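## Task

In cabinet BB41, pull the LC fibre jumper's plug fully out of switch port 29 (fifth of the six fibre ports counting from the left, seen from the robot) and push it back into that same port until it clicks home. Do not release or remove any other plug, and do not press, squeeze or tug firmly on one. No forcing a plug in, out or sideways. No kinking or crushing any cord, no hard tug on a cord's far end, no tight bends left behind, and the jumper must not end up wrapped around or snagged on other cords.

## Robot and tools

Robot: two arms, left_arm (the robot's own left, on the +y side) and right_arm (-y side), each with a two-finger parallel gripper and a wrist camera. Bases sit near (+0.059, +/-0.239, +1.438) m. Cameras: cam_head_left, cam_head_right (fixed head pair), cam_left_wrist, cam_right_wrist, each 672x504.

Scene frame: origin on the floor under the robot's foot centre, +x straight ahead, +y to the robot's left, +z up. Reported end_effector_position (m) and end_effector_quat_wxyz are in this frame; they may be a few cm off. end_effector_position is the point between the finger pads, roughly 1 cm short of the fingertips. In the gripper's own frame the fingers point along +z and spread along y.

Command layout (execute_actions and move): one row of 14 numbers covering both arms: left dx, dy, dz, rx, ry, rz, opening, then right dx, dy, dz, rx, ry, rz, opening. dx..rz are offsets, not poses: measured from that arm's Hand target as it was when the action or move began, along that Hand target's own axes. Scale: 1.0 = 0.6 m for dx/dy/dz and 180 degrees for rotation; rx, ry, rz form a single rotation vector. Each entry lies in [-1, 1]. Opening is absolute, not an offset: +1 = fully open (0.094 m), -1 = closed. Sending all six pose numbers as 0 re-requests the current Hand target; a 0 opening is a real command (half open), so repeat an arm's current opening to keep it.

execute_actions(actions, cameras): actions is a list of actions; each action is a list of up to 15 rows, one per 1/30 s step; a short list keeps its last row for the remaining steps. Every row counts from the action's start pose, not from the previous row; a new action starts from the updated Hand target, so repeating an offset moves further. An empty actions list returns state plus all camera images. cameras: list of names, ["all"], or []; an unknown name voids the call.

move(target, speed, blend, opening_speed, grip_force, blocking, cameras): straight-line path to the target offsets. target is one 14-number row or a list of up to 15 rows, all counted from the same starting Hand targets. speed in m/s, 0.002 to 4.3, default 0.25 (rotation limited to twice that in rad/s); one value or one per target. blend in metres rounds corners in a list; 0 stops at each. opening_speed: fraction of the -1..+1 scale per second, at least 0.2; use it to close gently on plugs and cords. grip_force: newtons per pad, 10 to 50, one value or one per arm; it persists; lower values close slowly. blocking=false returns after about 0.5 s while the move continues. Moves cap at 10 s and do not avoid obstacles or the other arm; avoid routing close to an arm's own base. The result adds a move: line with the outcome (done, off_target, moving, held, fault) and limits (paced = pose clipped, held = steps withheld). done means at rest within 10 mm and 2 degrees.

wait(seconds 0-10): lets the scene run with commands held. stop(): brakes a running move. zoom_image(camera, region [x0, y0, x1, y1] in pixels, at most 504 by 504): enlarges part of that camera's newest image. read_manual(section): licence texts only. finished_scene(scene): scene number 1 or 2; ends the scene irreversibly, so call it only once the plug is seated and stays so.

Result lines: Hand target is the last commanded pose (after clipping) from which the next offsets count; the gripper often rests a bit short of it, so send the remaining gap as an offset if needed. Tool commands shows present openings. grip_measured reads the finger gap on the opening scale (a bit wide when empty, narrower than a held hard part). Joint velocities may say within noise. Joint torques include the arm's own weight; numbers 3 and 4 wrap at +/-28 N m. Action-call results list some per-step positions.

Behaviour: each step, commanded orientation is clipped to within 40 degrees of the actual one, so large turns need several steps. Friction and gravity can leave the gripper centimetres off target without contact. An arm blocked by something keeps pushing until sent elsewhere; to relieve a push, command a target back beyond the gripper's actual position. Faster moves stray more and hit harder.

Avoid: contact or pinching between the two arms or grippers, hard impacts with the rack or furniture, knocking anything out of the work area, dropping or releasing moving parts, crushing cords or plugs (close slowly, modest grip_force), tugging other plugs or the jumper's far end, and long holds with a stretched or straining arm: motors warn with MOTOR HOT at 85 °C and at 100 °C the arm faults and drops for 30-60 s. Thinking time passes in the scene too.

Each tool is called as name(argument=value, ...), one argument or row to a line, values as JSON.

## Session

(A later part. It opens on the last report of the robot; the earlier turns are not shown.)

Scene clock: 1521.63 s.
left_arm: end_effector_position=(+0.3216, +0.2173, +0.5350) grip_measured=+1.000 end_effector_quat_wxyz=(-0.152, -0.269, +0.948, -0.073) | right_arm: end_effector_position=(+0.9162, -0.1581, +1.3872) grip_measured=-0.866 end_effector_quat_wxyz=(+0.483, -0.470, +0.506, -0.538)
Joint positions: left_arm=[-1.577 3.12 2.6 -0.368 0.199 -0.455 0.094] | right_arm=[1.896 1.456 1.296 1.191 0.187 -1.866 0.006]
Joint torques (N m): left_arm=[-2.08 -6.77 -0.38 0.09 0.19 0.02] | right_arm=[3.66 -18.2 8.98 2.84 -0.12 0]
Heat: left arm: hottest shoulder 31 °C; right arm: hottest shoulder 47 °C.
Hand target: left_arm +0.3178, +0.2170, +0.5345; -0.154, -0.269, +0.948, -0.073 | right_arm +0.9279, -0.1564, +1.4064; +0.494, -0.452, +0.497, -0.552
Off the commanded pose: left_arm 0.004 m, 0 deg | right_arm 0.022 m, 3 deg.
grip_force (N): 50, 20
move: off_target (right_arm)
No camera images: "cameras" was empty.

move(
  target=[
    [0,0,0,0,0,0,1,0.0267,-0.0265,-0.0585,0,0,0,-1.0],
    [0,0,0,0,0,0,1,0.019,-0.0193,0.0157,0,0,0,-1.0],
  ],
  speed=0.04,
  cameras=["cam_right_wrist"],
)

zoom_image(
  camera="cam_right_wrist",
  region=[290, 110, 390, 250],
)

Scene clock: 1542.17 s.
left_arm: end_effector_position=(+0.3216, +0.2173, +0.5350) grip_measured=+1.000 end_effector_quat_wxyz=(-0.152, -0.269, +0.948, -0.073) | right_arm: end_effector_position=(+0.9216, -0.1642, +1.4072) grip_measured=-0.866 end_effector_quat_wxyz=(+0.487, -0.463, +0.501, -0.545)
Joint positions: left_arm=[-1.577 3.12 2.6 -0.368 0.199 -0.455 0.094] | right_arm=[1.893 1.427 1.301 1.178 0.185 -1.867 0.006]
Joint torques (N m): left_arm=[-2.02 -7.06 -0.47 0.02 0.19 -0.01] | right_arm=[2.14 -17.96 9.44 1.83 -0.47 0.16]
Heat: left arm: hottest shoulder 31 °C; right arm: hottest shoulder 47 °C.
Hand target: left_arm +0.3178, +0.2170, +0.5345; -0.154, -0.269, +0.948, -0.073 | right_arm +0.9348, -0.1684, +1.4187; +0.494, -0.452, +0.497, -0.552
Off the commanded pose: left_arm 0.004 m, 0 deg | right_arm 0.018 m, 2 deg.
grip_force (N): 50, 20
move: off_target (right_arm)
camera_calibration:
cam_right_wrist: T_world_to_cam=[[-0.0614902, 0.0357834, 0.997466, -1.34105], [-0.657194, -0.753601, -0.0134787, 0.505473], [0.751209, -0.656357, 0.0698557, -0.773003], [0, 0, 0, 1]] pos_world=[0.830419, -0.0784537, 1.39847]
Images, in order (width x height): cam_right_wrist 672x504.

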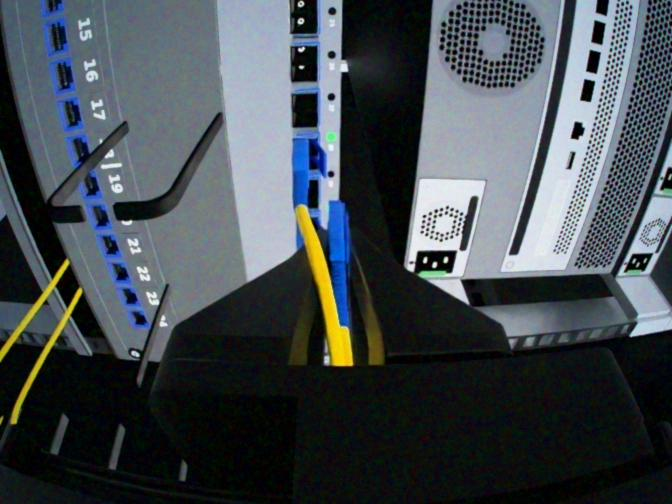

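Scaled by 3.600 from the camera's 672x504 image, which has a finer 960x720 frame.

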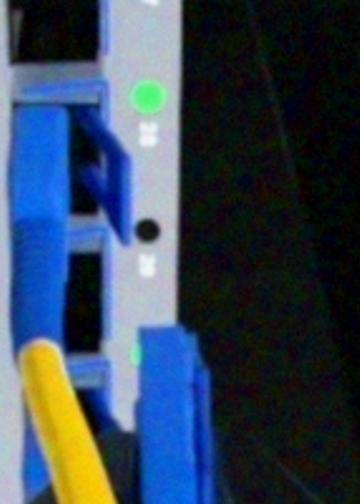

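move(
  target=[
    [0,0,0,0,0,0,1,0.0025,0.0075,-0.076,0,0,0,-1.0],
    [0,0,0,0,0,0,1,-0.0048,0.0143,-0.0047,0,0,0,-1.0],
  ],
  speed=0.04,
  cameras=[],
)

Scene clock: 1556.73 s.
left_arm: end_effector_position=(+0.3216, +0.2173, +0.5350) grip_measured=+1.000 end_effector_quat_wxyz=(-0.152, -0.269, +0.948, -0.073) | right_arm: end_effector_position=(+0.9202, -0.1621, +1.3988) grip_measured=-0.866 end_effector_quat_wxyz=(+0.487, -0.463, +0.501, -0.545)
Joint positions: left_arm=[-1.577 3.12 2.6 -0.368 0.199 -0.455 0.094] | right_arm=[1.893 1.446 1.305 1.195 0.185 -1.867 0.006]
Joint torques (N m): left_arm=[-2.26 -7.41 -0.27 -0.1 0.22 -0.01] | right_arm=[2.67 -17.96 9.25 1.78 -0.4 0.14]
Heat: left arm: hottest shoulder 31 °C; right arm: hottest shoulder 48 °C.
Hand target: left_arm +0.3178, +0.2170, +0.5345; -0.154, -0.269, +0.948, -0.073 | right_arm +0.9332, -0.1655, +1.4100; +0.494, -0.452, +0.497, -0.552
Off the commanded pose: left_arm 0.004 m, 0 deg | right_arm 0.017 m, 2 deg.
grip_force (N): 50, 20
move: off_target (right_arm)
No camera images: "cameras" was empty.

wait(
  seconds=0.1,
  cameras=["cam_right_wrist"],
)

zoom_image(
  camera="cam_right_wrist",
  region=[290, 130, 390, 260],
)

Scene clock: 1566.97 s.
left_arm: end_effector_position=(+0.3216, +0.2173, +0.5350) grip_measured=+1.000 end_effector_quat_wxyz=(-0.152, -0.269, +0.948, -0.073) | right_arm: end_effector_position=(+0.9205, -0.1622, +1.3992) grip_measured=-0.866 end_effector_quat_wxyz=(+0.487, -0.463, +0.501, -0.545)
Joint positions: left_arm=[-1.577 3.12 2.6 -0.368 0.199 -0.455 0.094] | right_arm=[1.893 1.446 1.305 1.195 0.185 -1.867 0.006]
Joint torques (N m): left_arm=[-2.37 -6.89 -0.23 -0.1 0.19 0] | right_arm=[2.73 -18.37 9.26 1.8 -0.39 0.12]
Heat: left arm: hottest shoulder 31 °C; right arm: hottest shoulder 49 °C.
Hand target: left_arm +0.3178, +0.2170, +0.5345; -0.154, -0.269, +0.948, -0.073 | right_arm +0.9332, -0.1655, +1.4100; +0.494, -0.452, +0.497, -0.552
Tool commands: left_gripper/opening=+1.0 right_gripper/opening=-1.0
Off the commanded pose: left_arm 0.004 m, 0 deg | right_arm 0.017 m, 2 deg.
grip_force (N): 50, 20
wait: 0.10 s; at rest from the start
camera_calibration:
cam_right_wrist: T_world_to_cam=[[-0.0633713, 0.0356201, 0.997354, -1.33131], [-0.657527, -0.753284, -0.0148757, 0.508466], [0.750761, -0.65673, 0.0711578, -0.771694], [0, 0, 0, 1]] pos_world=[0.829321, -0.0763536, 1.39027]
Images, in order (width x height): cam_right_wrist 672x504.

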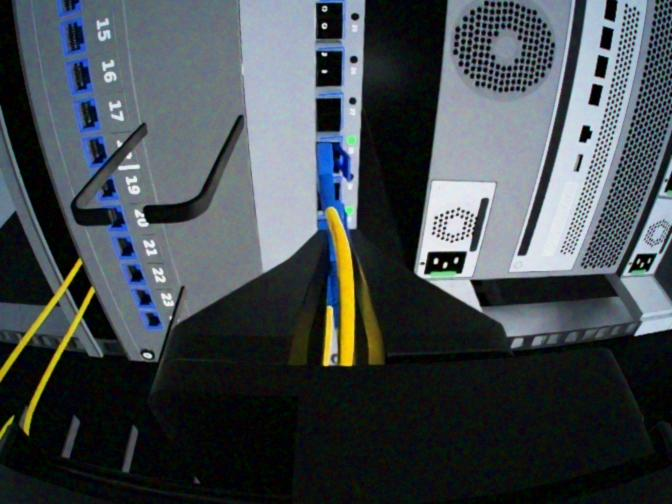

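Scaled by 3.877 from the camera's 672x504 image, which has a finer 960x720 frame.

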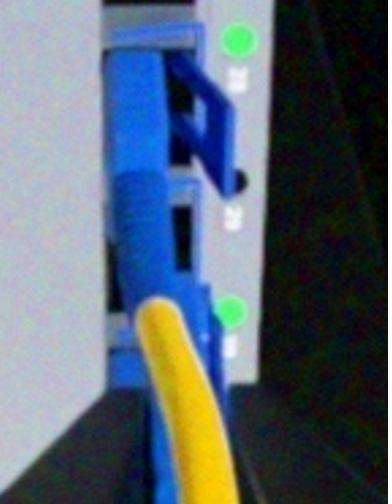

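move(
  target=[0,0,0,0,0,0,1,-0.0017,0.0033,0.0164,-0.0035,0,0,-1.0],
  speed=0.03,
  cameras=["cam_right_wrist"],
)

zoom_image(
  camera="cam_right_wrist",
  region=[290, 130, 390, 260],
)

Scene clock: 1574.33 s.
left_arm: end_effector_position=(+0.3216, +0.2173, +0.5350) grip_measured=+1.000 end_effector_quat_wxyz=(-0.152, -0.269, +0.948, -0.073) | right_arm: end_effector_position=(+0.9288, -0.1607, +1.3974) grip_measured=-0.866 end_effector_quat_wxyz=(+0.485, -0.467, +0.503, -0.542)
Joint positions: left_arm=[-1.577 3.12 2.6 -0.368 0.199 -0.455 0.094] | right_arm=[1.893 1.453 1.332 1.163 0.185 -1.866 0.006]
Joint torques (N m): left_arm=[-2.2 -7.24 -0.35 -0.1 0.2 -0.01] | right_arm=[2.2 -18.2 9.95 1.77 -0.32 0.17]
Heat: left arm: hottest shoulder 31 °C; right arm: hottest shoulder 49 °C.
Hand target: left_arm +0.3178, +0.2170, +0.5345; -0.154, -0.269, +0.948, -0.073 | right_arm +0.9432, -0.1654, +1.4088; +0.492, -0.455, +0.500, -0.549
Off the commanded pose: left_arm 0.004 m, 0 deg | right_arm 0.019 m, 2 deg.
grip_force (N): 50, 20
move: off_target (right_arm)
camera_calibration:
cam_right_wrist: T_world_to_cam=[[-0.0510717, 0.0360945, 0.998043, -1.34137], [-0.655118, -0.755501, -0.00620065, 0.500232], [0.753799, -0.654152, 0.0622309, -0.766787], [0, 0, 0, 1]] pos_world=[0.837208, -0.0752536, 1.38956]
Images, in order (width x height): cam_right_wrist 672x504.

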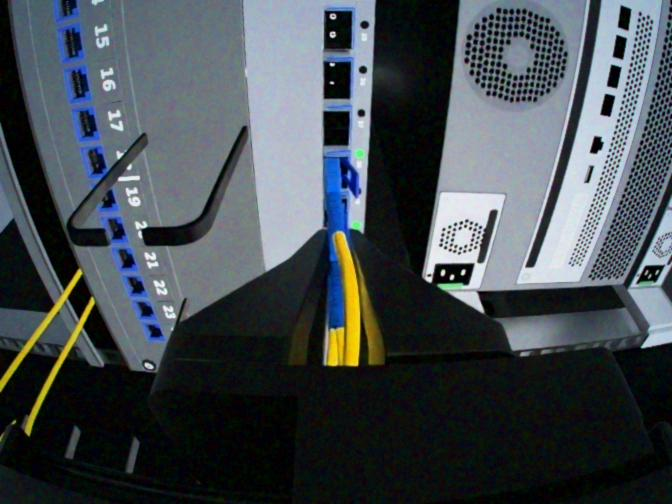

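Scaled by 3.877 from the camera's 672x504 image, which has a finer 960x720 frame.

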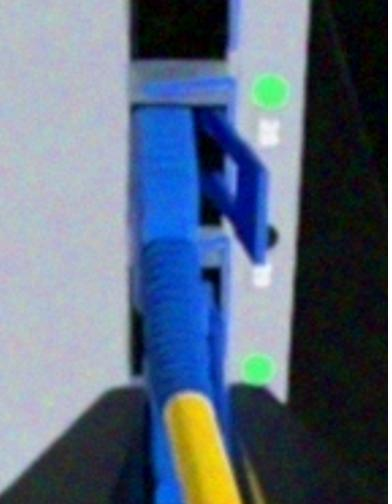

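move(
  target=[0,0,0,0,0,0,1,0.0027,-0.0005,0.0013,0,0,0,-1.0],
  speed=0.03,
  cameras=[],
)

Scene clock: 1580.13 s.
left_arm: end_effector_position=(+0.3216, +0.2173, +0.5350) grip_measured=+1.000 end_effector_quat_wxyz=(-0.152, -0.269, +0.948, -0.073) | right_arm: end_effector_position=(+0.9288, -0.1608, +1.3970) grip_measured=-0.866 end_effector_quat_wxyz=(+0.485, -0.467, +0.504, -0.541)
Joint positions: left_arm=[-1.577 3.12 2.6 -0.368 0.199 -0.455 0.094] | right_arm=[1.892 1.453 1.332 1.161 0.185 -1.864 0.006]
Joint torques (N m): left_arm=[-1.85 -7.3 -0.28 -0.17 0.19 0.02] | right_arm=[2.08 -18.78 9.91 1.73 -0.4 0.18]
Heat: left arm: hottest shoulder 31 °C; right arm: hottest shoulder 48 °C.
Hand target: left_arm +0.3178, +0.2170, +0.5345; -0.154, -0.269, +0.948, -0.073 | right_arm +0.9438, -0.1671, +1.4091; +0.492, -0.455, +0.500, -0.549
Off the commanded pose: left_arm 0.004 m, 0 deg | right_arm 0.020 m, 2 deg.
grip_force (N): 50, 20
move: off_target (right_arm)
No camera images: "cameras" was empty.

move(
  target=[0,0,0,0,0,0,1,0.0017,0.0006,0.0068,0,0,0,-1.0],
  speed=0.03,
  cameras=[],
)

Scene clock: 1587.23 s.
left_arm: end_effector_position=(+0.3216, +0.2173, +0.5350) grip_measured=+1.000 end_effector_quat_wxyz=(-0.152, -0.269, +0.948, -0.073) | right_arm: end_effector_position=(+0.9290, -0.1608, +1.3967) grip_measured=-0.866 end_effector_quat_wxyz=(+0.486, -0.467, +0.504, -0.540)
Joint positions: left_arm=[-1.577 3.12 2.6 -0.368 0.199 -0.455 0.094] | right_arm=[1.892 1.453 1.332 1.159 0.183 -1.861 0.006]
Joint torques (N m): left_arm=[-2.32 -7.12 -0.29 -0.02 0.19 0.01] | right_arm=[2.14 -18.08 10.82 1.48 -0.39 0.14]
Heat: left arm: hottest shoulder 31 °C; right arm: hottest shoulder 47 °C.
Hand target: left_arm +0.3178, +0.2170, +0.5345; -0.154, -0.269, +0.948, -0.073 | right_arm +0.9478, -0.1684, +1.4092; +0.492, -0.455, +0.500, -0.549
Off the commanded pose: left_arm 0.004 m, 0 deg | right_arm 0.024 m, 2 deg.
grip_force (N): 50, 20
move: off_target (right_arm)
No camera images: "cameras" was empty.

move(
  target=[
    [0,0,0,0,0,0,1,0.0068,-0.0088,-0.0958,0,0,0,-1.0],
    [0,0,0,0,0,0,1,-0.0013,-0.002,-0.0165,0,0,0,-1.0],
  ],
  speed=0.04,
  cameras=[],
)

Scene clock: 1611.03 s.
left_arm: end_effector_position=(+0.3216, +0.2173, +0.5350) grip_measured=+1.000 end_effector_quat_wxyz=(-0.152, -0.269, +0.948, -0.073) | right_arm: end_effector_position=(+0.9150, -0.1618, +1.3981) grip_measured=-0.866 end_effector_quat_wxyz=(+0.488, -0.467, +0.504, -0.539)
Joint positions: left_arm=[-1.577 3.12 2.6 -0.368 0.199 -0.455 0.094] | right_arm=[1.893 1.433 1.283 1.189 0.181 -1.86 0.006]
Joint torques (N m): left_arm=[-2.2 -7.24 -0.27 -0.06 0.2 0] | right_arm=[2.67 -17.2 11.78 1.22 -0.2 0.1]
Heat: left arm: hottest shoulder 31 °C; right arm: hottest shoulder 46 °C.
Hand target: left_arm +0.3178, +0.2170, +0.5345; -0.154, -0.269, +0.948, -0.073 | right_arm +0.9379, -0.1666, +1.4096; +0.492, -0.455, +0.500, -0.549
Off the commanded pose: left_arm 0.004 m, 0 deg | right_arm 0.026 m, 2 deg.
grip_force (N): 50, 20
move: off_target (right_arm)
No camera images: "cameras" was empty.

wait(
  seconds=0.1,
  cameras=["cam_right_wrist","cam_head_left"],
)

zoom_image(
  camera="cam_right_wrist",
  region=[270, 130, 410, 370],
)

Scene clock: 1617.27 s.
left_arm: end_effector_position=(+0.3216, +0.2173, +0.5350) grip_measured=+1.000 end_effector_quat_wxyz=(-0.152, -0.269, +0.948, -0.073) | right_arm: end_effector_position=(+0.9150, -0.1618, +1.3980) grip_measured=-0.866 end_effector_quat_wxyz=(+0.487, -0.467, +0.504, -0.539)
Joint positions: left_arm=[-1.577 3.12 2.6 -0.368 0.199 -0.455 0.094] | right_arm=[1.893 1.433 1.283 1.189 0.181 -1.86 0.006]
Joint torques (N m): left_arm=[-2.2 -7 -0.31 0.01 0.19 0.01] | right_arm=[2.55 -17.49 11.82 1.18 -0.18 0.12]
Heat: left arm: hottest shoulder 31 °C; right arm: hottest shoulder 46 °C.
Hand target: left_arm +0.3178, +0.2170, +0.5345; -0.154, -0.269, +0.948, -0.073 | right_arm +0.9379, -0.1666, +1.4096; +0.492, -0.455, +0.500, -0.549
Tool commands: left_gripper/opening=+1.0 right_gripper/opening=-1.0
Off the commanded pose: left_arm 0.004 m, 0 deg | right_arm 0.026 m, 2 deg.
grip_force (N): 50, 20
wait: 0.10 s; at rest from the start
camera_calibration:
cam_right_wrist: T_world_to_cam=[[-0.0503202, 0.0300429, 0.998281, -1.34466], [-0.651556, -0.758535, -0.010015, 0.491948], [0.75693, -0.65094, 0.0577442, -0.753224], [0, 0, 0, 1]] pos_world=[0.823006, -0.0767466, 1.39077]
Images, in order (width x height): cam_head_left 672x504, cam_right_wrist 672x504.

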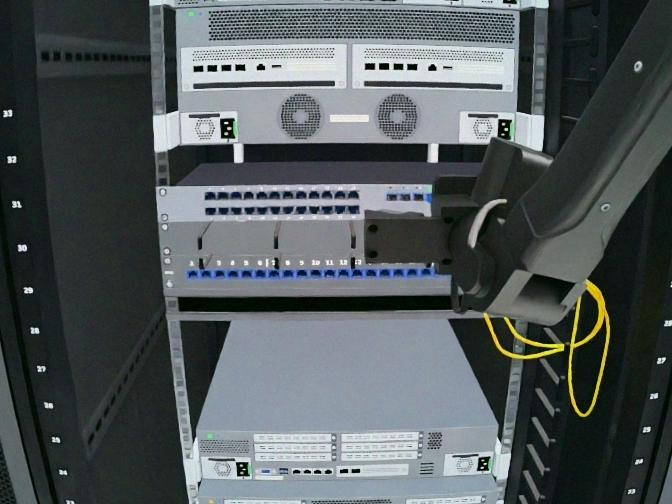

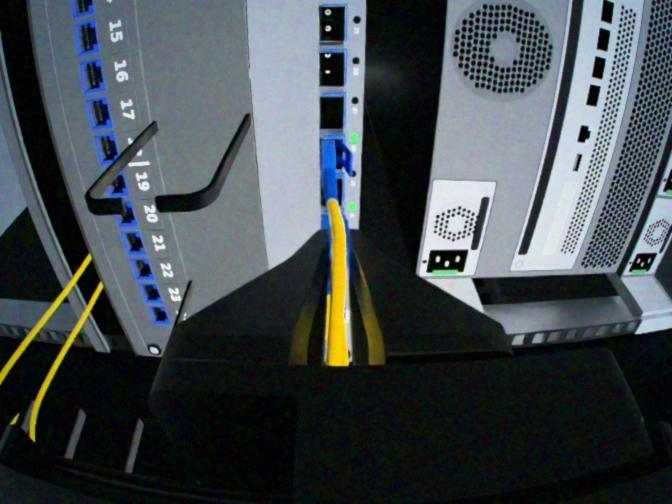

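Scaled by 2.100 from the camera's 672x504 image, which has a finer 960x720 frame.

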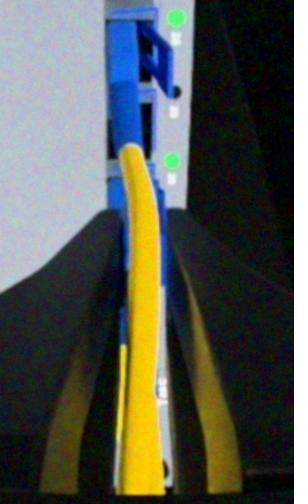

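move(
  target=[0,0,0,0,0,0,1,-0.0006,0.0,0.005,0,0,0,-1.0],
  speed=0.03,
  cameras=[],
)

Scene clock: 1640.77 s.
left_arm: end_effector_position=(+0.3216, +0.2173, +0.5350) grip_measured=+1.000 end_effector_quat_wxyz=(-0.152, -0.269, +0.948, -0.073) | right_arm: end_effector_position=(+0.9268, -0.1577, +1.3975) grip_measured=-0.866 end_effector_quat_wxyz=(+0.490, -0.468, +0.503, -0.537)
Joint positions: left_arm=[-1.577 3.12 2.6 -0.368 0.199 -0.455 0.094] | right_arm=[1.896 1.45 1.325 1.163 0.178 -1.86 0.006]
Joint torques (N m): left_arm=[-2.32 -6.83 -0.38 -0.14 0.22 -0.01] | right_arm=[2.26 -18.2 9.66 1.87 -0.07 0.12]
Heat: left arm: hottest shoulder 31 °C; right arm: hottest elbow 49 °C.
Hand target: left_arm +0.3178, +0.2170, +0.5345; -0.154, -0.269, +0.948, -0.073 | right_arm +0.9410, -0.1667, +1.4100; +0.492, -0.454, +0.500, -0.549
Off the commanded pose: left_arm 0.004 m, 0 deg | right_arm 0.021 m, 2 deg.
grip_force (N): 50, 20
move: off_target (right_arm)
No camera images: "cameras" was empty.

wait(
  seconds=0.1,
  cameras=["cam_right_wrist"],
)

zoom_image(
  camera="cam_right_wrist",
  region=[290, 130, 390, 260],
)

zoom_image(
  camera="cam_right_wrist",
  region=[290, 220, 390, 370],
)

Scene clock: 1646.77 s.
left_arm: end_effector_position=(+0.3216, +0.2173, +0.5350) grip_measured=+1.000 end_effector_quat_wxyz=(-0.152, -0.269, +0.948, -0.073) | right_arm: end_effector_position=(+0.9268, -0.1577, +1.3975) grip_measured=-0.866 end_effector_quat_wxyz=(+0.490, -0.468, +0.503, -0.537)
Joint positions: left_arm=[-1.577 3.12 2.6 -0.368 0.199 -0.455 0.094] | right_arm=[1.896 1.45 1.325 1.163 0.178 -1.86 0.006]
Joint torques (N m): left_arm=[-2.37 -6.71 -0.32 -0.14 0.19 -0.02] | right_arm=[2.26 -18.32 9.63 1.83 -0.07 0.11]
Heat: left arm: hottest shoulder 31 °C; right arm: hottest elbow 48 °C.
Hand target: left_arm +0.3178, +0.2170, +0.5345; -0.154, -0.269, +0.948, -0.073 | right_arm +0.9410, -0.1667, +1.4100; +0.492, -0.454, +0.500, -0.549
Tool commands: left_gripper/opening=+1.0 right_gripper/opening=-1.0
Off the commanded pose: left_arm 0.004 m, 0 deg | right_arm 0.021 m, 2 deg.
grip_force (N): 50, 20
wait: 0.10 s; at rest from the start
camera_calibration:
cam_right_wrist: T_world_to_cam=[[-0.0508662, 0.0273312, 0.998331, -1.34361], [-0.647371, -0.762079, -0.012121, 0.501217], [0.760476, -0.646907, 0.0564575, -0.760283], [0, 0, 0, 1]] pos_world=[0.834305, -0.0731429, 1.39037]
Images, in order (width x height): cam_right_wrist 672x504.

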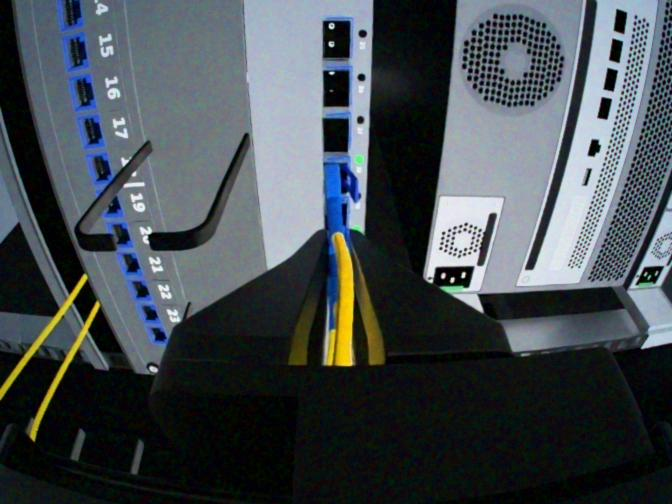

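Scaled by 3.877 from the camera's 672x504 image, which has a finer 960x720 frame.

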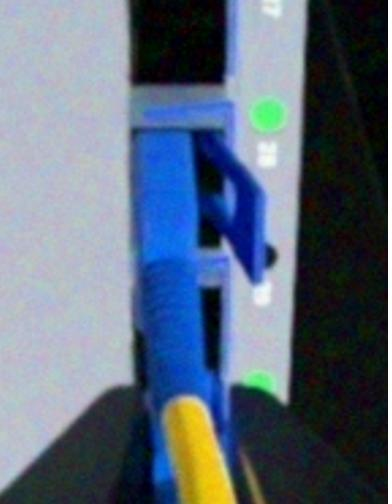

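Scaled by 3.360 from the camera's 672x504 image, which has a finer 960x720 frame.

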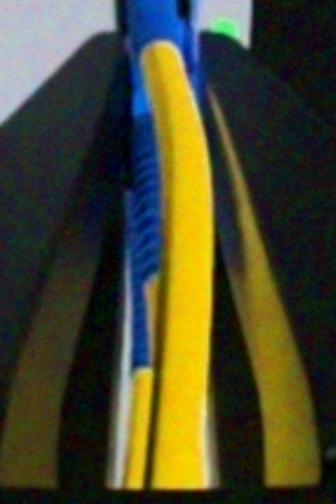

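move(
  target=[0,0,0,0,0,0,1,0.0107,-0.0004,-0.0057,0,0,0,-1.0],
  speed=0.03,
  cameras=[],
)

Scene clock: 1660.87 s.
left_arm: end_effector_position=(+0.3216, +0.2173, +0.5350) grip_measured=+1.000 end_effector_quat_wxyz=(-0.152, -0.269, +0.948, -0.073) | right_arm: end_effector_position=(+0.9270, -0.1589, +1.3973) grip_measured=-0.866 end_effector_quat_wxyz=(+0.491, -0.468, +0.502, -0.536)
Joint positions: left_arm=[-1.577 3.12 2.6 -0.368 0.199 -0.455 0.094] | right_arm=[1.892 1.45 1.325 1.163 0.172 -1.855 0.006]
Joint torques (N m): left_arm=[-2.02 -7.24 -0.35 -0.12 0.18 0.01] | right_arm=[1.38 -19.25 8.24 2.04 -0.06 0.15]
Heat: left arm: hottest shoulder 31 °C; right arm: hottest shoulder 49 °C.
Hand target: left_arm +0.3178, +0.2170, +0.5345; -0.154, -0.269, +0.948, -0.073 | right_arm +0.9369, -0.1726, +1.4100; +0.492, -0.454, +0.500, -0.549
Off the commanded pose: left_arm 0.004 m, 0 deg | right_arm 0.021 m, 2 deg.
grip_force (N): 50, 20
move: off_target (right_arm)
No camera images: "cameras" was empty.

move(
  target=[0,0,0,0,0,0,1,0.005,-0.004,-0.055,0,0,0,-1.0],
  speed=0.04,
  cameras=["cam_right_wrist"],
)

zoom_image(
  camera="cam_right_wrist",
  region=[290, 130, 390, 260],
)

zoom_image(
  camera="cam_right_wrist",
  region=[290, 220, 390, 370],
)

Scene clock: 1673.60 s.
left_arm: end_effector_position=(+0.3216, +0.2173, +0.5350) grip_measured=+1.000 end_effector_quat_wxyz=(-0.152, -0.269, +0.948, -0.073) | right_arm: end_effector_position=(+0.9005, -0.1637, +1.3844) grip_measured=-0.866 end_effector_quat_wxyz=(+0.484, -0.473, +0.506, -0.535)
Joint positions: left_arm=[-1.577 3.12 2.6 -0.368 0.199 -0.455 0.094] | right_arm=[1.885 1.436 1.24 1.218 0.178 -1.855 0.006]
Joint torques (N m): left_arm=[-2.2 -7 -0.31 0.06 0.2 -0.01] | right_arm=[2.43 -20.19 5.63 2.81 -0.12 0.09]
Heat: left arm: hottest shoulder 31 °C; right arm: hottest shoulder 50 °C.
Hand target: left_arm +0.3178, +0.2170, +0.5345; -0.154, -0.269, +0.948, -0.073 | right_arm +0.9036, -0.1722, +1.4095; +0.492, -0.455, +0.500, -0.549
Off the commanded pose: left_arm 0.004 m, 0 deg | right_arm 0.027 m, 3 deg.
grip_force (N): 50, 20
move: off_target (right_arm)
camera_calibration:
cam_right_wrist: T_world_to_cam=[[-0.0351662, 0.0335011, 0.99882, -1.34557], [-0.649153, -0.760653, 0.0026576, 0.460923], [0.759844, -0.648294, 0.0484966, -0.732122], [0, 0, 0, 1]] pos_world=[0.80819, -0.0789497, 1.37826]
Images, in order (width x height): cam_right_wrist 672x504.

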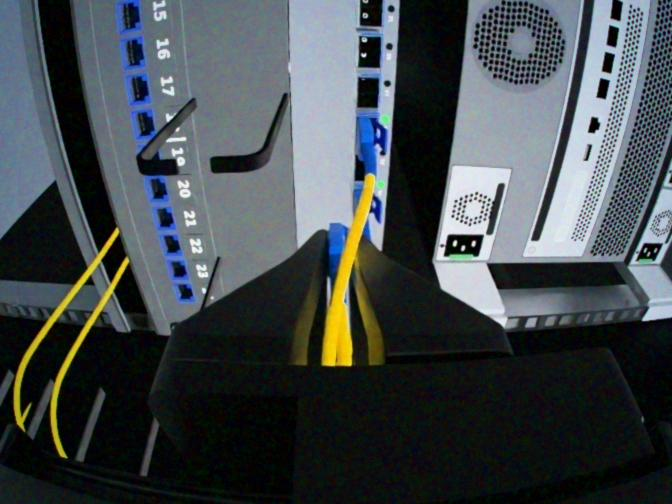

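Scaled by 3.877 from the camera's 672x504 image, which has a finer 960x720 frame.

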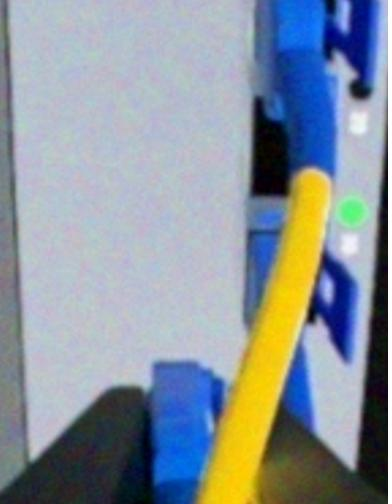

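Scaled by 3.360 from the camera's 672x504 image, which has a finer 960x720 frame.

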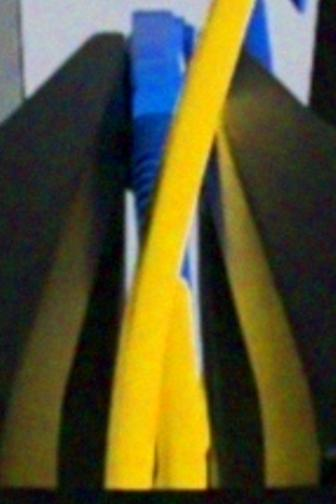

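zoom_image(
  camera="cam_right_wrist",
  region=[310, 205, 370, 265],
)

zoom_image(
  camera="cam_right_wrist",
  region=[340, 110, 400, 230],
)

Scaled by 8.400 from the camera's 672x504 image, which has a finer 960x720 frame.

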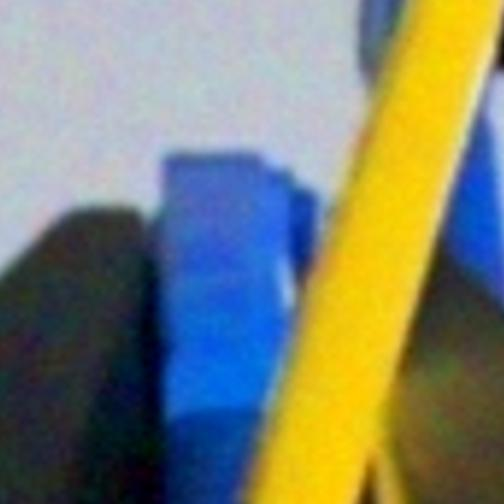

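Scaled by 4.200 from the camera's 672x504 image, which has a finer 960x720 frame.

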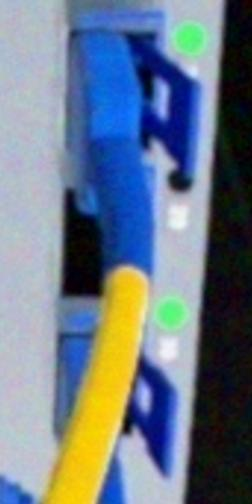

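move(
  target=[
    [0,0,0,0,0,0,1,0.0032,-0.0052,-0.0305,0,0,0,-1.0],
    [0,0,0,0,0,0,1,-0.0013,-0.006,-0.0393,0.0008,-0.1074,0.0093,-1.0],
  ],
  speed=0.04,
  cameras=["cam_right_wrist"],
)

zoom_image(
  camera="cam_right_wrist",
  region=[290, 130, 410, 270],
)

Scene clock: 1887.67 s.
left_arm: end_effector_position=(+0.3216, +0.2173, +0.5350) grip_measured=+1.000 end_effector_quat_wxyz=(-0.152, -0.269, +0.948, -0.073) | right_arm: end_effector_position=(+0.8770, -0.1633, +1.3932) grip_measured=-0.866 end_effector_quat_wxyz=(+0.572, -0.539, +0.420, -0.453)
Joint positions: left_arm=[-1.577 3.12 2.6 -0.368 0.199 -0.455 0.094] | right_arm=[1.767 1.367 1.149 1.199 -0.207 -1.728 0.006]
Joint torques (N m): left_arm=[-2.2 -6.95 -0.36 -0.17 0.2 -0.01] | right_arm=[1.03 -19.55 5.2 1.83 -0.35 0.18]
Heat: left arm: hottest shoulder 31 °C; right arm: hottest shoulder 52 °C.
Hand target: left_arm +0.3178, +0.2170, +0.5345; -0.154, -0.269, +0.948, -0.073 | right_arm +0.8801, -0.1690, +1.4110; +0.577, -0.532, +0.416, -0.458
Off the commanded pose: left_arm 0.004 m, 0 deg | right_arm 0.019 m, 1 deg.
grip_force (N): 50, 20
move: off_target (right_arm)
camera_calibration:
cam_right_wrist: T_world_to_cam=[[-0.0659848, 0.00503801, 0.997808, -1.33144], [-0.37327, -0.927507, -0.0200012, 0.208244], [0.925373, -0.373772, 0.0630819, -0.835099], [0, 0, 0, 1]] pos_world=[0.762655, -0.112281, 1.38537]
Images, in order (width x height): cam_right_wrist 672x504.

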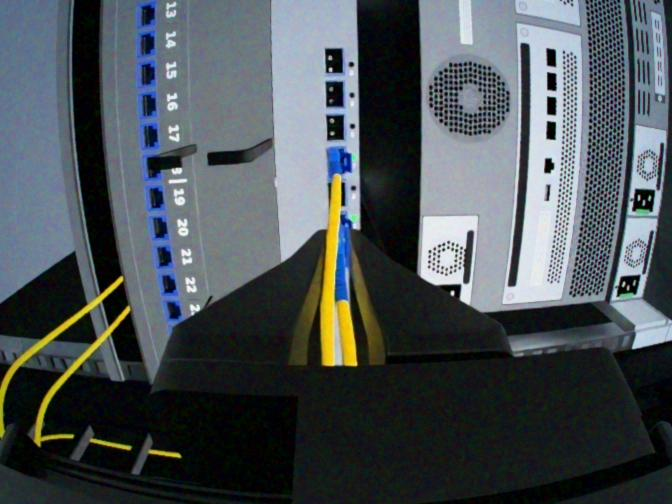

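Scaled by 3.600 from the camera's 672x504 image, which has a finer 960x720 frame.

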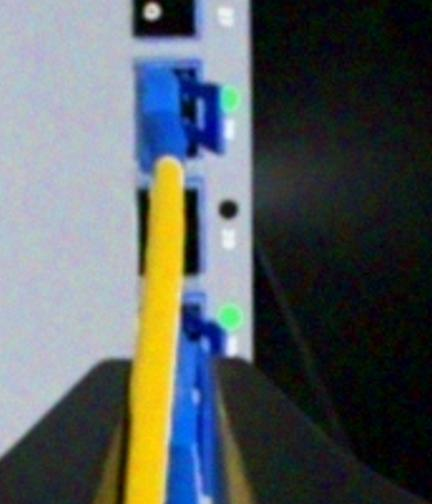

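zoom_image(
  camera="cam_right_wrist",
  region=[310, 205, 380, 285],
)

zoom_image(
  camera="cam_right_wrist",
  region=[300, 270, 390, 370],
)

Scaled by 6.300 from the camera's 672x504 image, which has a finer 960x720 frame.

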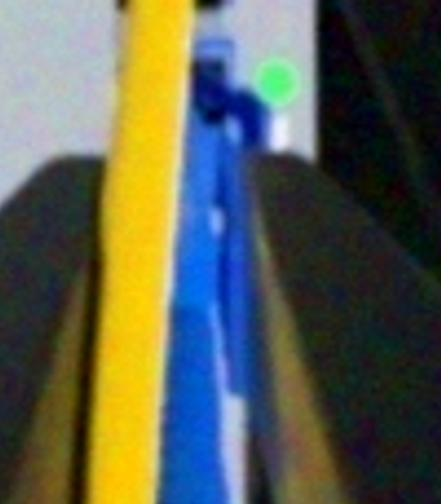

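Scaled by 5.040 from the camera's 672x504 image, which has a finer 960x720 frame.

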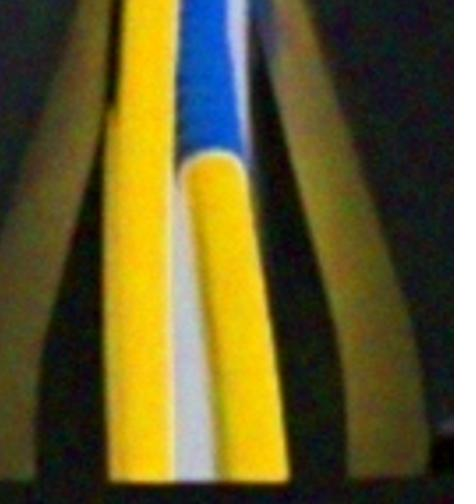

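move(
  target=[0,0,0,0,0,0,1,0.018,0.009,0.0725,0,0,0,-1.0],
  speed=0.04,
  cameras=["cam_right_wrist"],
)

zoom_image(
  camera="cam_right_wrist",
  region=[290, 130, 410, 270],
)

Scene clock: 1921.10 s.
left_arm: end_effector_position=(+0.3216, +0.2173, +0.5350) grip_measured=+1.000 end_effector_quat_wxyz=(-0.152, -0.269, +0.948, -0.073) | right_arm: end_effector_position=(+0.9119, -0.1653, +1.3995) grip_measured=-0.866 end_effector_quat_wxyz=(+0.572, -0.540, +0.421, -0.452)
Joint positions: left_arm=[-1.577 3.12 2.6 -0.368 0.199 -0.455 0.094] | right_arm=[1.761 1.388 1.257 1.108 -0.211 -1.723 0.006]
Joint torques (N m): left_arm=[-2.08 -7 -0.35 -0.01 0.2 0] | right_arm=[1.26 -18.02 9.42 1.76 -0.32 0.14]
Heat: left arm: hottest shoulder 31 °C; right arm: hottest shoulder 51 °C.
Hand target: left_arm +0.3178, +0.2170, +0.5345; -0.154, -0.269, +0.948, -0.073 | right_arm +0.9251, -0.1693, +1.4092; +0.577, -0.532, +0.416, -0.458
Off the commanded pose: left_arm 0.004 m, 0 deg | right_arm 0.017 m, 1 deg.
grip_force (N): 50, 20
move: off_target (right_arm)
camera_calibration:
cam_right_wrist: T_world_to_cam=[[-0.0613864, 0.00513732, 0.998101, -1.33998], [-0.372259, -0.927952, -0.0181188, 0.215942], [0.926097, -0.372664, 0.058876, -0.863106], [0, 0, 0, 1]] pos_world=[0.79745, -0.114381, 1.39217]
Images, in order (width x height): cam_right_wrist 672x504.

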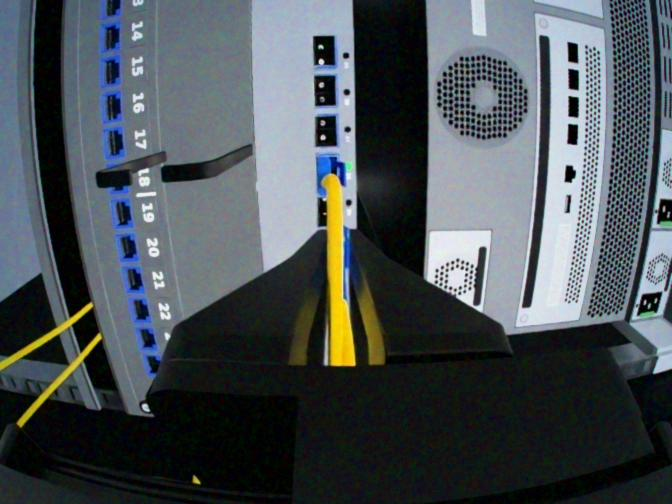

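Scaled by 3.600 from the camera's 672x504 image, which has a finer 960x720 frame.

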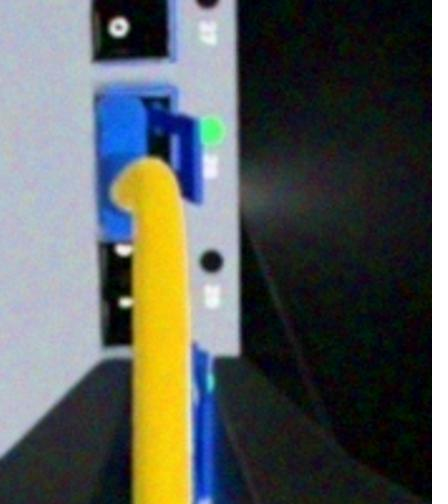

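move(
  target=[0,0,0,0,0,0,1,0.0075,0.0055,0.0285,0,0,0,-1.0],
  speed=0.03,
  cameras=["cam_right_wrist"],
)

zoom_image(
  camera="cam_right_wrist",
  region=[300, 140, 390, 270],
)

Scene clock: 1936.87 s.
left_arm: end_effector_position=(+0.3216, +0.2173, +0.5350) grip_measured=+1.000 end_effector_quat_wxyz=(-0.152, -0.269, +0.948, -0.073) | right_arm: end_effector_position=(+0.9284, -0.1649, +1.3958) grip_measured=-0.866 end_effector_quat_wxyz=(+0.572, -0.541, +0.422, -0.450)
Joint positions: left_arm=[-1.577 3.12 2.6 -0.368 0.199 -0.455 0.094] | right_arm=[1.759 1.415 1.316 1.074 -0.213 -1.721 0.006]
Joint torques (N m): left_arm=[-2.2 -7.06 -0.35 -0.08 0.2 0.02] | right_arm=[1.14 -18.73 10.09 1.74 -0.29 0.17]
Heat: left arm: hottest shoulder 31 °C; right arm: hottest shoulder 50 °C.
Hand target: left_arm +0.3178, +0.2170, +0.5345; -0.154, -0.269, +0.948, -0.073 | right_arm +0.9430, -0.1697, +1.4076; +0.577, -0.532, +0.416, -0.458
Off the commanded pose: left_arm 0.004 m, 0 deg | right_arm 0.019 m, 2 deg.
grip_force (N): 50, 20
move: off_target (right_arm)
camera_calibration:
cam_right_wrist: T_world_to_cam=[[-0.0581501, 0.0047929, 0.998296, -1.33863], [-0.370532, -0.928662, -0.0171247, 0.219305], [0.926998, -0.370896, 0.0557777, -0.87425], [0, 0, 0, 1]] pos_world=[0.813846, -0.114181, 1.38887]
Images, in order (width x height): cam_right_wrist 672x504.

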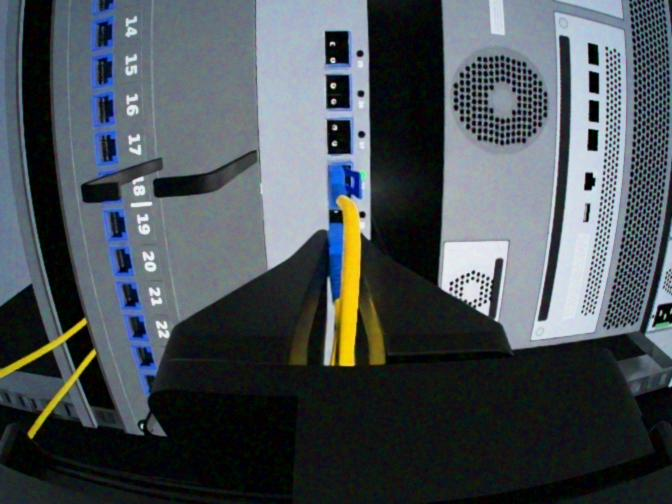

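Scaled by 3.877 from the camera's 672x504 image, which has a finer 960x720 frame.

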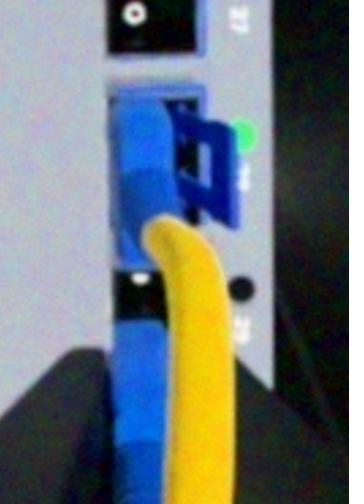

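move(
  target=[0,0,0,0,0,0,1,0.002,-0.001,0.0082,0,0,0,-1.0],
  speed=0.03,
  cameras=["cam_right_wrist"],
)

zoom_image(
  camera="cam_right_wrist",
  region=[300, 140, 390, 270],
)

Scene clock: 1964.70 s.
left_arm: end_effector_position=(+0.3216, +0.2173, +0.5350) grip_measured=+1.000 end_effector_quat_wxyz=(-0.152, -0.269, +0.948, -0.073) | right_arm: end_effector_position=(+0.9289, -0.1651, +1.3958) grip_measured=-0.866 end_effector_quat_wxyz=(+0.571, -0.542, +0.421, -0.450)
Joint positions: left_arm=[-1.577 3.12 2.6 -0.368 0.199 -0.455 0.094] | right_arm=[1.758 1.415 1.318 1.071 -0.215 -1.721 0.006]
Joint torques (N m): left_arm=[-2.08 -6.77 -0.38 -0.06 0.2 -0.01] | right_arm=[1.08 -18.26 11.15 1.51 -0.2 0.17]
Heat: left arm: hottest shoulder 31 °C; right arm: hottest shoulder 49 °C.
Hand target: left_arm +0.3178, +0.2170, +0.5345; -0.154, -0.269, +0.948, -0.073 | right_arm +0.9480, -0.1696, +1.4087; +0.577, -0.532, +0.416, -0.458
Off the commanded pose: left_arm 0.004 m, 0 deg | right_arm 0.023 m, 2 deg.
grip_force (N): 50, 20
move: off_target (right_arm)
camera_calibration:
cam_right_wrist: T_world_to_cam=[[-0.0572214, 0.00542285, 0.998347, -1.33936], [-0.369347, -0.929151, -0.0161226, 0.216761], [0.927528, -0.369659, 0.0551703, -0.874178], [0, 0, 0, 1]] pos_world=[0.814245, -0.114481, 1.38887]
Images, in order (width x height): cam_right_wrist 672x504.

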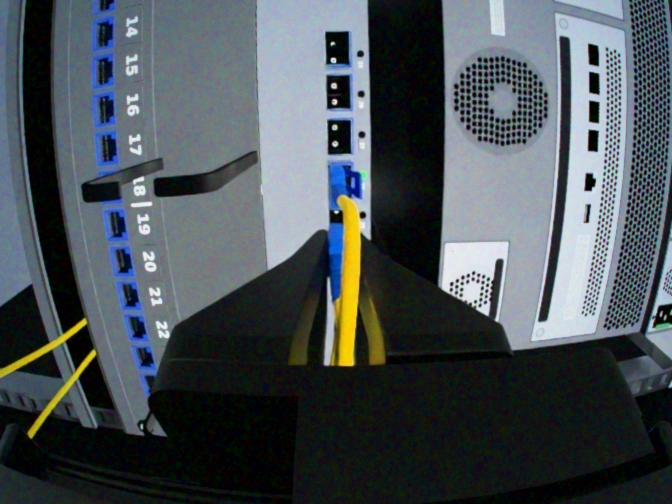

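Scaled by 3.877 from the camera's 672x504 image, which has a finer 960x720 frame.

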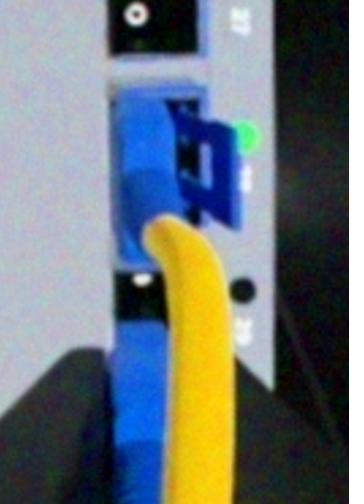

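move(
  target=[
    [0,0,0,0,0,0,1,-0.0217,-0.0098,-0.0852,0,0,0,-1.0],
    [0,0,0,0,0,0,1,-0.0009,-0.0021,-0.0013,0,0,0,-1.0],
  ],
  speed=0.04,
  cameras=["cam_right_wrist"],
)

zoom_image(
  camera="cam_right_wrist",
  region=[300, 140, 390, 270],
)

Scene clock: 1978.97 s.
left_arm: end_effector_position=(+0.3216, +0.2173, +0.5350) grip_measured=+1.000 end_effector_quat_wxyz=(-0.152, -0.269, +0.948, -0.073) | right_arm: end_effector_position=(+0.9291, -0.1649, +1.3961) grip_measured=-0.866 end_effector_quat_wxyz=(+0.571, -0.543, +0.421, -0.448)
Joint positions: left_arm=[-1.577 3.12 2.6 -0.368 0.199 -0.455 0.094] | right_arm=[1.758 1.414 1.318 1.067 -0.217 -1.721 0.006]
Joint torques (N m): left_arm=[-2.14 -6.71 -0.38 -0.14 0.19 0.01] | right_arm=[1.2 -18.49 10.89 1.65 -0.08 0.16]
Heat: left arm: hottest shoulder 31 °C; right arm: hottest shoulder 49 °C.
Hand target: left_arm +0.3178, +0.2170, +0.5345; -0.154, -0.269, +0.948, -0.073 | right_arm +0.9471, -0.1693, +1.4099; +0.577, -0.532, +0.416, -0.458
Off the commanded pose: left_arm 0.004 m, 0 deg | right_arm 0.023 m, 2 deg.
grip_force (N): 50, 20
move: off_target (right_arm)
camera_calibration:
cam_right_wrist: T_world_to_cam=[[-0.0549932, 0.00576376, 0.99847, -1.3419], [-0.36681, -0.930177, -0.0148334, 0.212702], [0.928669, -0.367065, 0.0532676, -0.872233], [0, 0, 0, 1]] pos_world=[0.814242, -0.114581, 1.38947]
Images, in order (width x height): cam_right_wrist 672x504.

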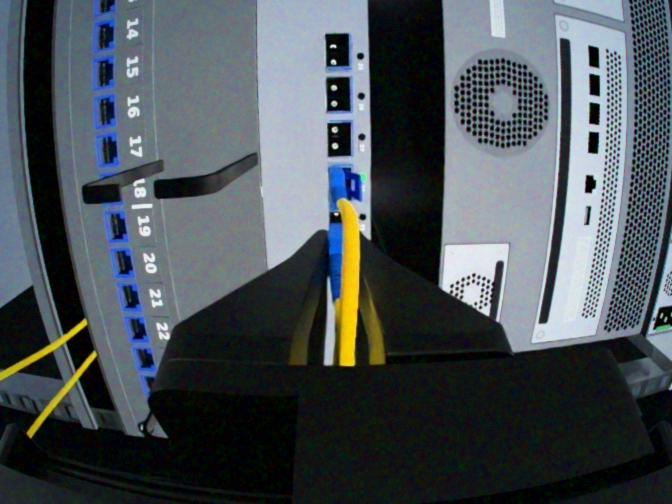

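Scaled by 3.877 from the camera's 672x504 image, which has a finer 960x720 frame.

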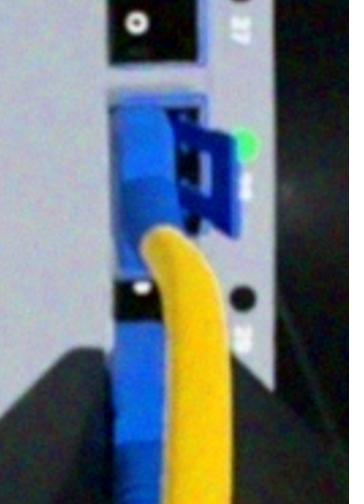

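move(
  target=[
    [0,0,0,0,0,0,1,-0.0247,-0.0097,-0.0828,0,0,0,-1.0],
    [0,0,0,0,0,0,1,-0.0073,-0.0033,-0.0112,0,0,0,-1.0],
  ],
  speed=0.04,
  cameras=["cam_right_wrist"],
)

zoom_image(
  camera="cam_right_wrist",
  region=[300, 140, 390, 270],
)

Scene clock: 2016.20 s.
left_arm: end_effector_position=(+0.3216, +0.2173, +0.5350) grip_measured=+1.000 end_effector_quat_wxyz=(-0.152, -0.269, +0.948, -0.073) | right_arm: end_effector_position=(+0.9256, -0.1661, +1.3985) grip_measured=-0.866 end_effector_quat_wxyz=(+0.571, -0.542, +0.422, -0.450)
Joint positions: left_arm=[-1.577 3.12 2.6 -0.368 0.199 -0.455 0.094] | right_arm=[1.758 1.404 1.303 1.074 -0.213 -1.721 0.006]
Joint torques (N m): left_arm=[-2.32 -7 -0.2 -0.05 0.22 -0.04] | right_arm=[2.2 -18.55 9.85 1.94 -0.13 0.12]
Heat: left arm: hottest shoulder 31 °C; right arm: hottest shoulder 50 °C.
Hand target: left_arm +0.3178, +0.2170, +0.5345; -0.154, -0.269, +0.948, -0.073 | right_arm +0.9394, -0.1667, +1.4114; +0.577, -0.532, +0.416, -0.458
Off the commanded pose: left_arm 0.004 m, 0 deg | right_arm 0.019 m, 2 deg.
grip_force (N): 50, 20
move: off_target (right_arm)
camera_calibration:
cam_right_wrist: T_world_to_cam=[[-0.0565245, 0.00590941, 0.998384, -1.34289], [-0.371301, -0.928383, -0.0155265, 0.215723], [0.926791, -0.371578, 0.0546706, -0.870588], [0, 0, 0, 1]] pos_world=[0.811044, -0.115282, 1.39167]
Images, in order (width x height): cam_right_wrist 672x504.

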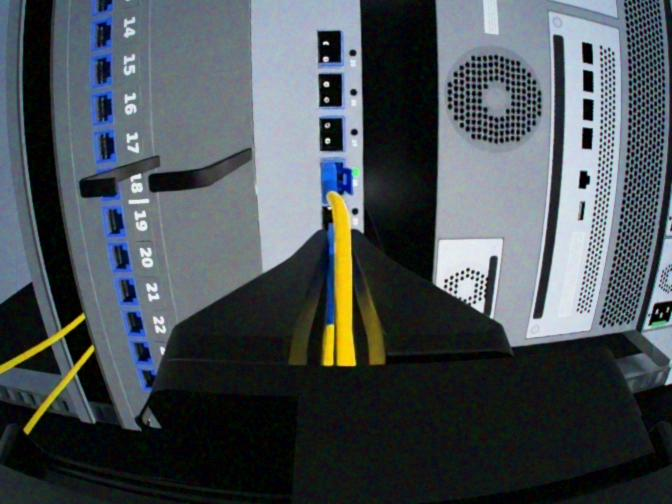

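Scaled by 3.877 from the camera's 672x504 image, which has a finer 960x720 frame.

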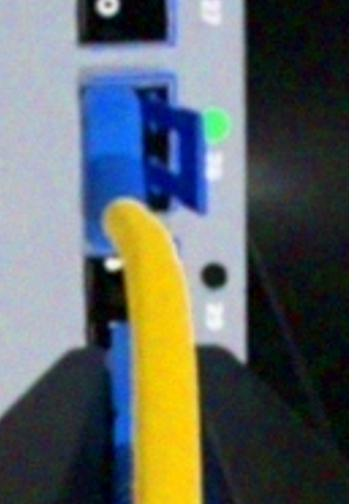

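move(
  target=[0,0,0,0,0,0,1,-0.0146,0.0035,0.0025,0,0,0,-1.0],
  speed=0.03,
  cameras=[],
)

Scene clock: 2029.27 s.
left_arm: end_effector_position=(+0.3216, +0.2173, +0.5350) grip_measured=+1.000 end_effector_quat_wxyz=(-0.152, -0.269, +0.948, -0.073) | right_arm: end_effector_position=(+0.9246, -0.1606, +1.3939) grip_measured=-0.866 end_effector_quat_wxyz=(+0.571, -0.541, +0.426, -0.447)
Joint positions: left_arm=[-1.577 3.12 2.6 -0.368 0.199 -0.455 0.094] | right_arm=[1.769 1.412 1.303 1.074 -0.204 -1.724 0.006]
Joint torques (N m): left_arm=[-2.2 -6.89 -0.4 0.01 0.2 -0.02] | right_arm=[2.73 -18.61 9.91 1.87 -0.07 -0.03]
Heat: left arm: hottest shoulder 31 °C; right arm: hottest shoulder 50 °C.
Hand target: left_arm +0.3178, +0.2170, +0.5345; -0.154, -0.269, +0.948, -0.073 | right_arm +0.9390, -0.1579, +1.4092; +0.577, -0.532, +0.416, -0.458
Off the commanded pose: left_arm 0.004 m, 0 deg | right_arm 0.021 m, 2 deg.
grip_force (N): 50, 20
move: off_target (right_arm)
No camera images: "cameras" was empty.

move(
  target=[
    [0,0,0,0,0,0,1,-0.0032,-0.0083,-0.0742,0,0,0,-1.0],
    [0,0,0,0,0,0,1,0.0142,-0.002,-0.0023,0,0,0,-1.0],
  ],
  speed=0.04,
  cameras=["cam_right_wrist"],
)

zoom_image(
  camera="cam_right_wrist",
  region=[300, 140, 390, 270],
)

Scene clock: 2044.80 s.
left_arm: end_effector_position=(+0.3216, +0.2173, +0.5350) grip_measured=+1.000 end_effector_quat_wxyz=(-0.152, -0.269, +0.948, -0.073) | right_arm: end_effector_position=(+0.9254, -0.1619, +1.3976) grip_measured=-0.866 end_effector_quat_wxyz=(+0.572, -0.541, +0.423, -0.449)
Joint positions: left_arm=[-1.577 3.12 2.6 -0.368 0.199 -0.455 0.094] | right_arm=[1.767 1.407 1.304 1.075 -0.208 -1.724 0.006]
Joint torques (N m): left_arm=[-2.32 -7.18 -0.32 0.06 0.2 0] | right_arm=[1.14 -18.37 9.78 1.85 -0.35 0.13]
Heat: left arm: hottest shoulder 31 °C; right arm: hottest shoulder 51 °C.
Hand target: left_arm +0.3178, +0.2170, +0.5345; -0.154, -0.269, +0.948, -0.073 | right_arm +0.9395, -0.1664, +1.4104; +0.577, -0.532, +0.416, -0.458
Off the commanded pose: left_arm 0.004 m, 0 deg | right_arm 0.020 m, 2 deg.
grip_force (N): 50, 20
move: off_target (right_arm)
camera_calibration:
cam_right_wrist: T_world_to_cam=[[-0.0555932, 0.00208268, 0.998451, -1.34361], [-0.371321, -0.928316, -0.0187385, 0.223997], [0.926839, -0.371787, 0.0523813, -0.865592], [0, 0, 0, 1]] pos_world=[0.810743, -0.111078, 1.39107]
Images, in order (width x height): cam_right_wrist 672x504.

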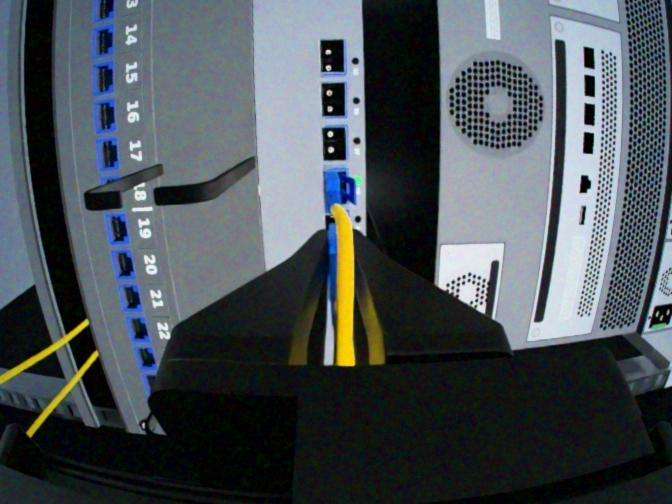

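Scaled by 3.877 from the camera's 672x504 image, which has a finer 960x720 frame.

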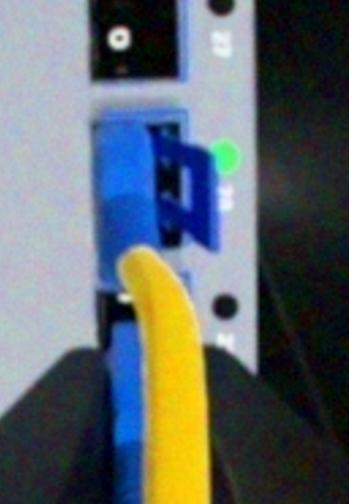

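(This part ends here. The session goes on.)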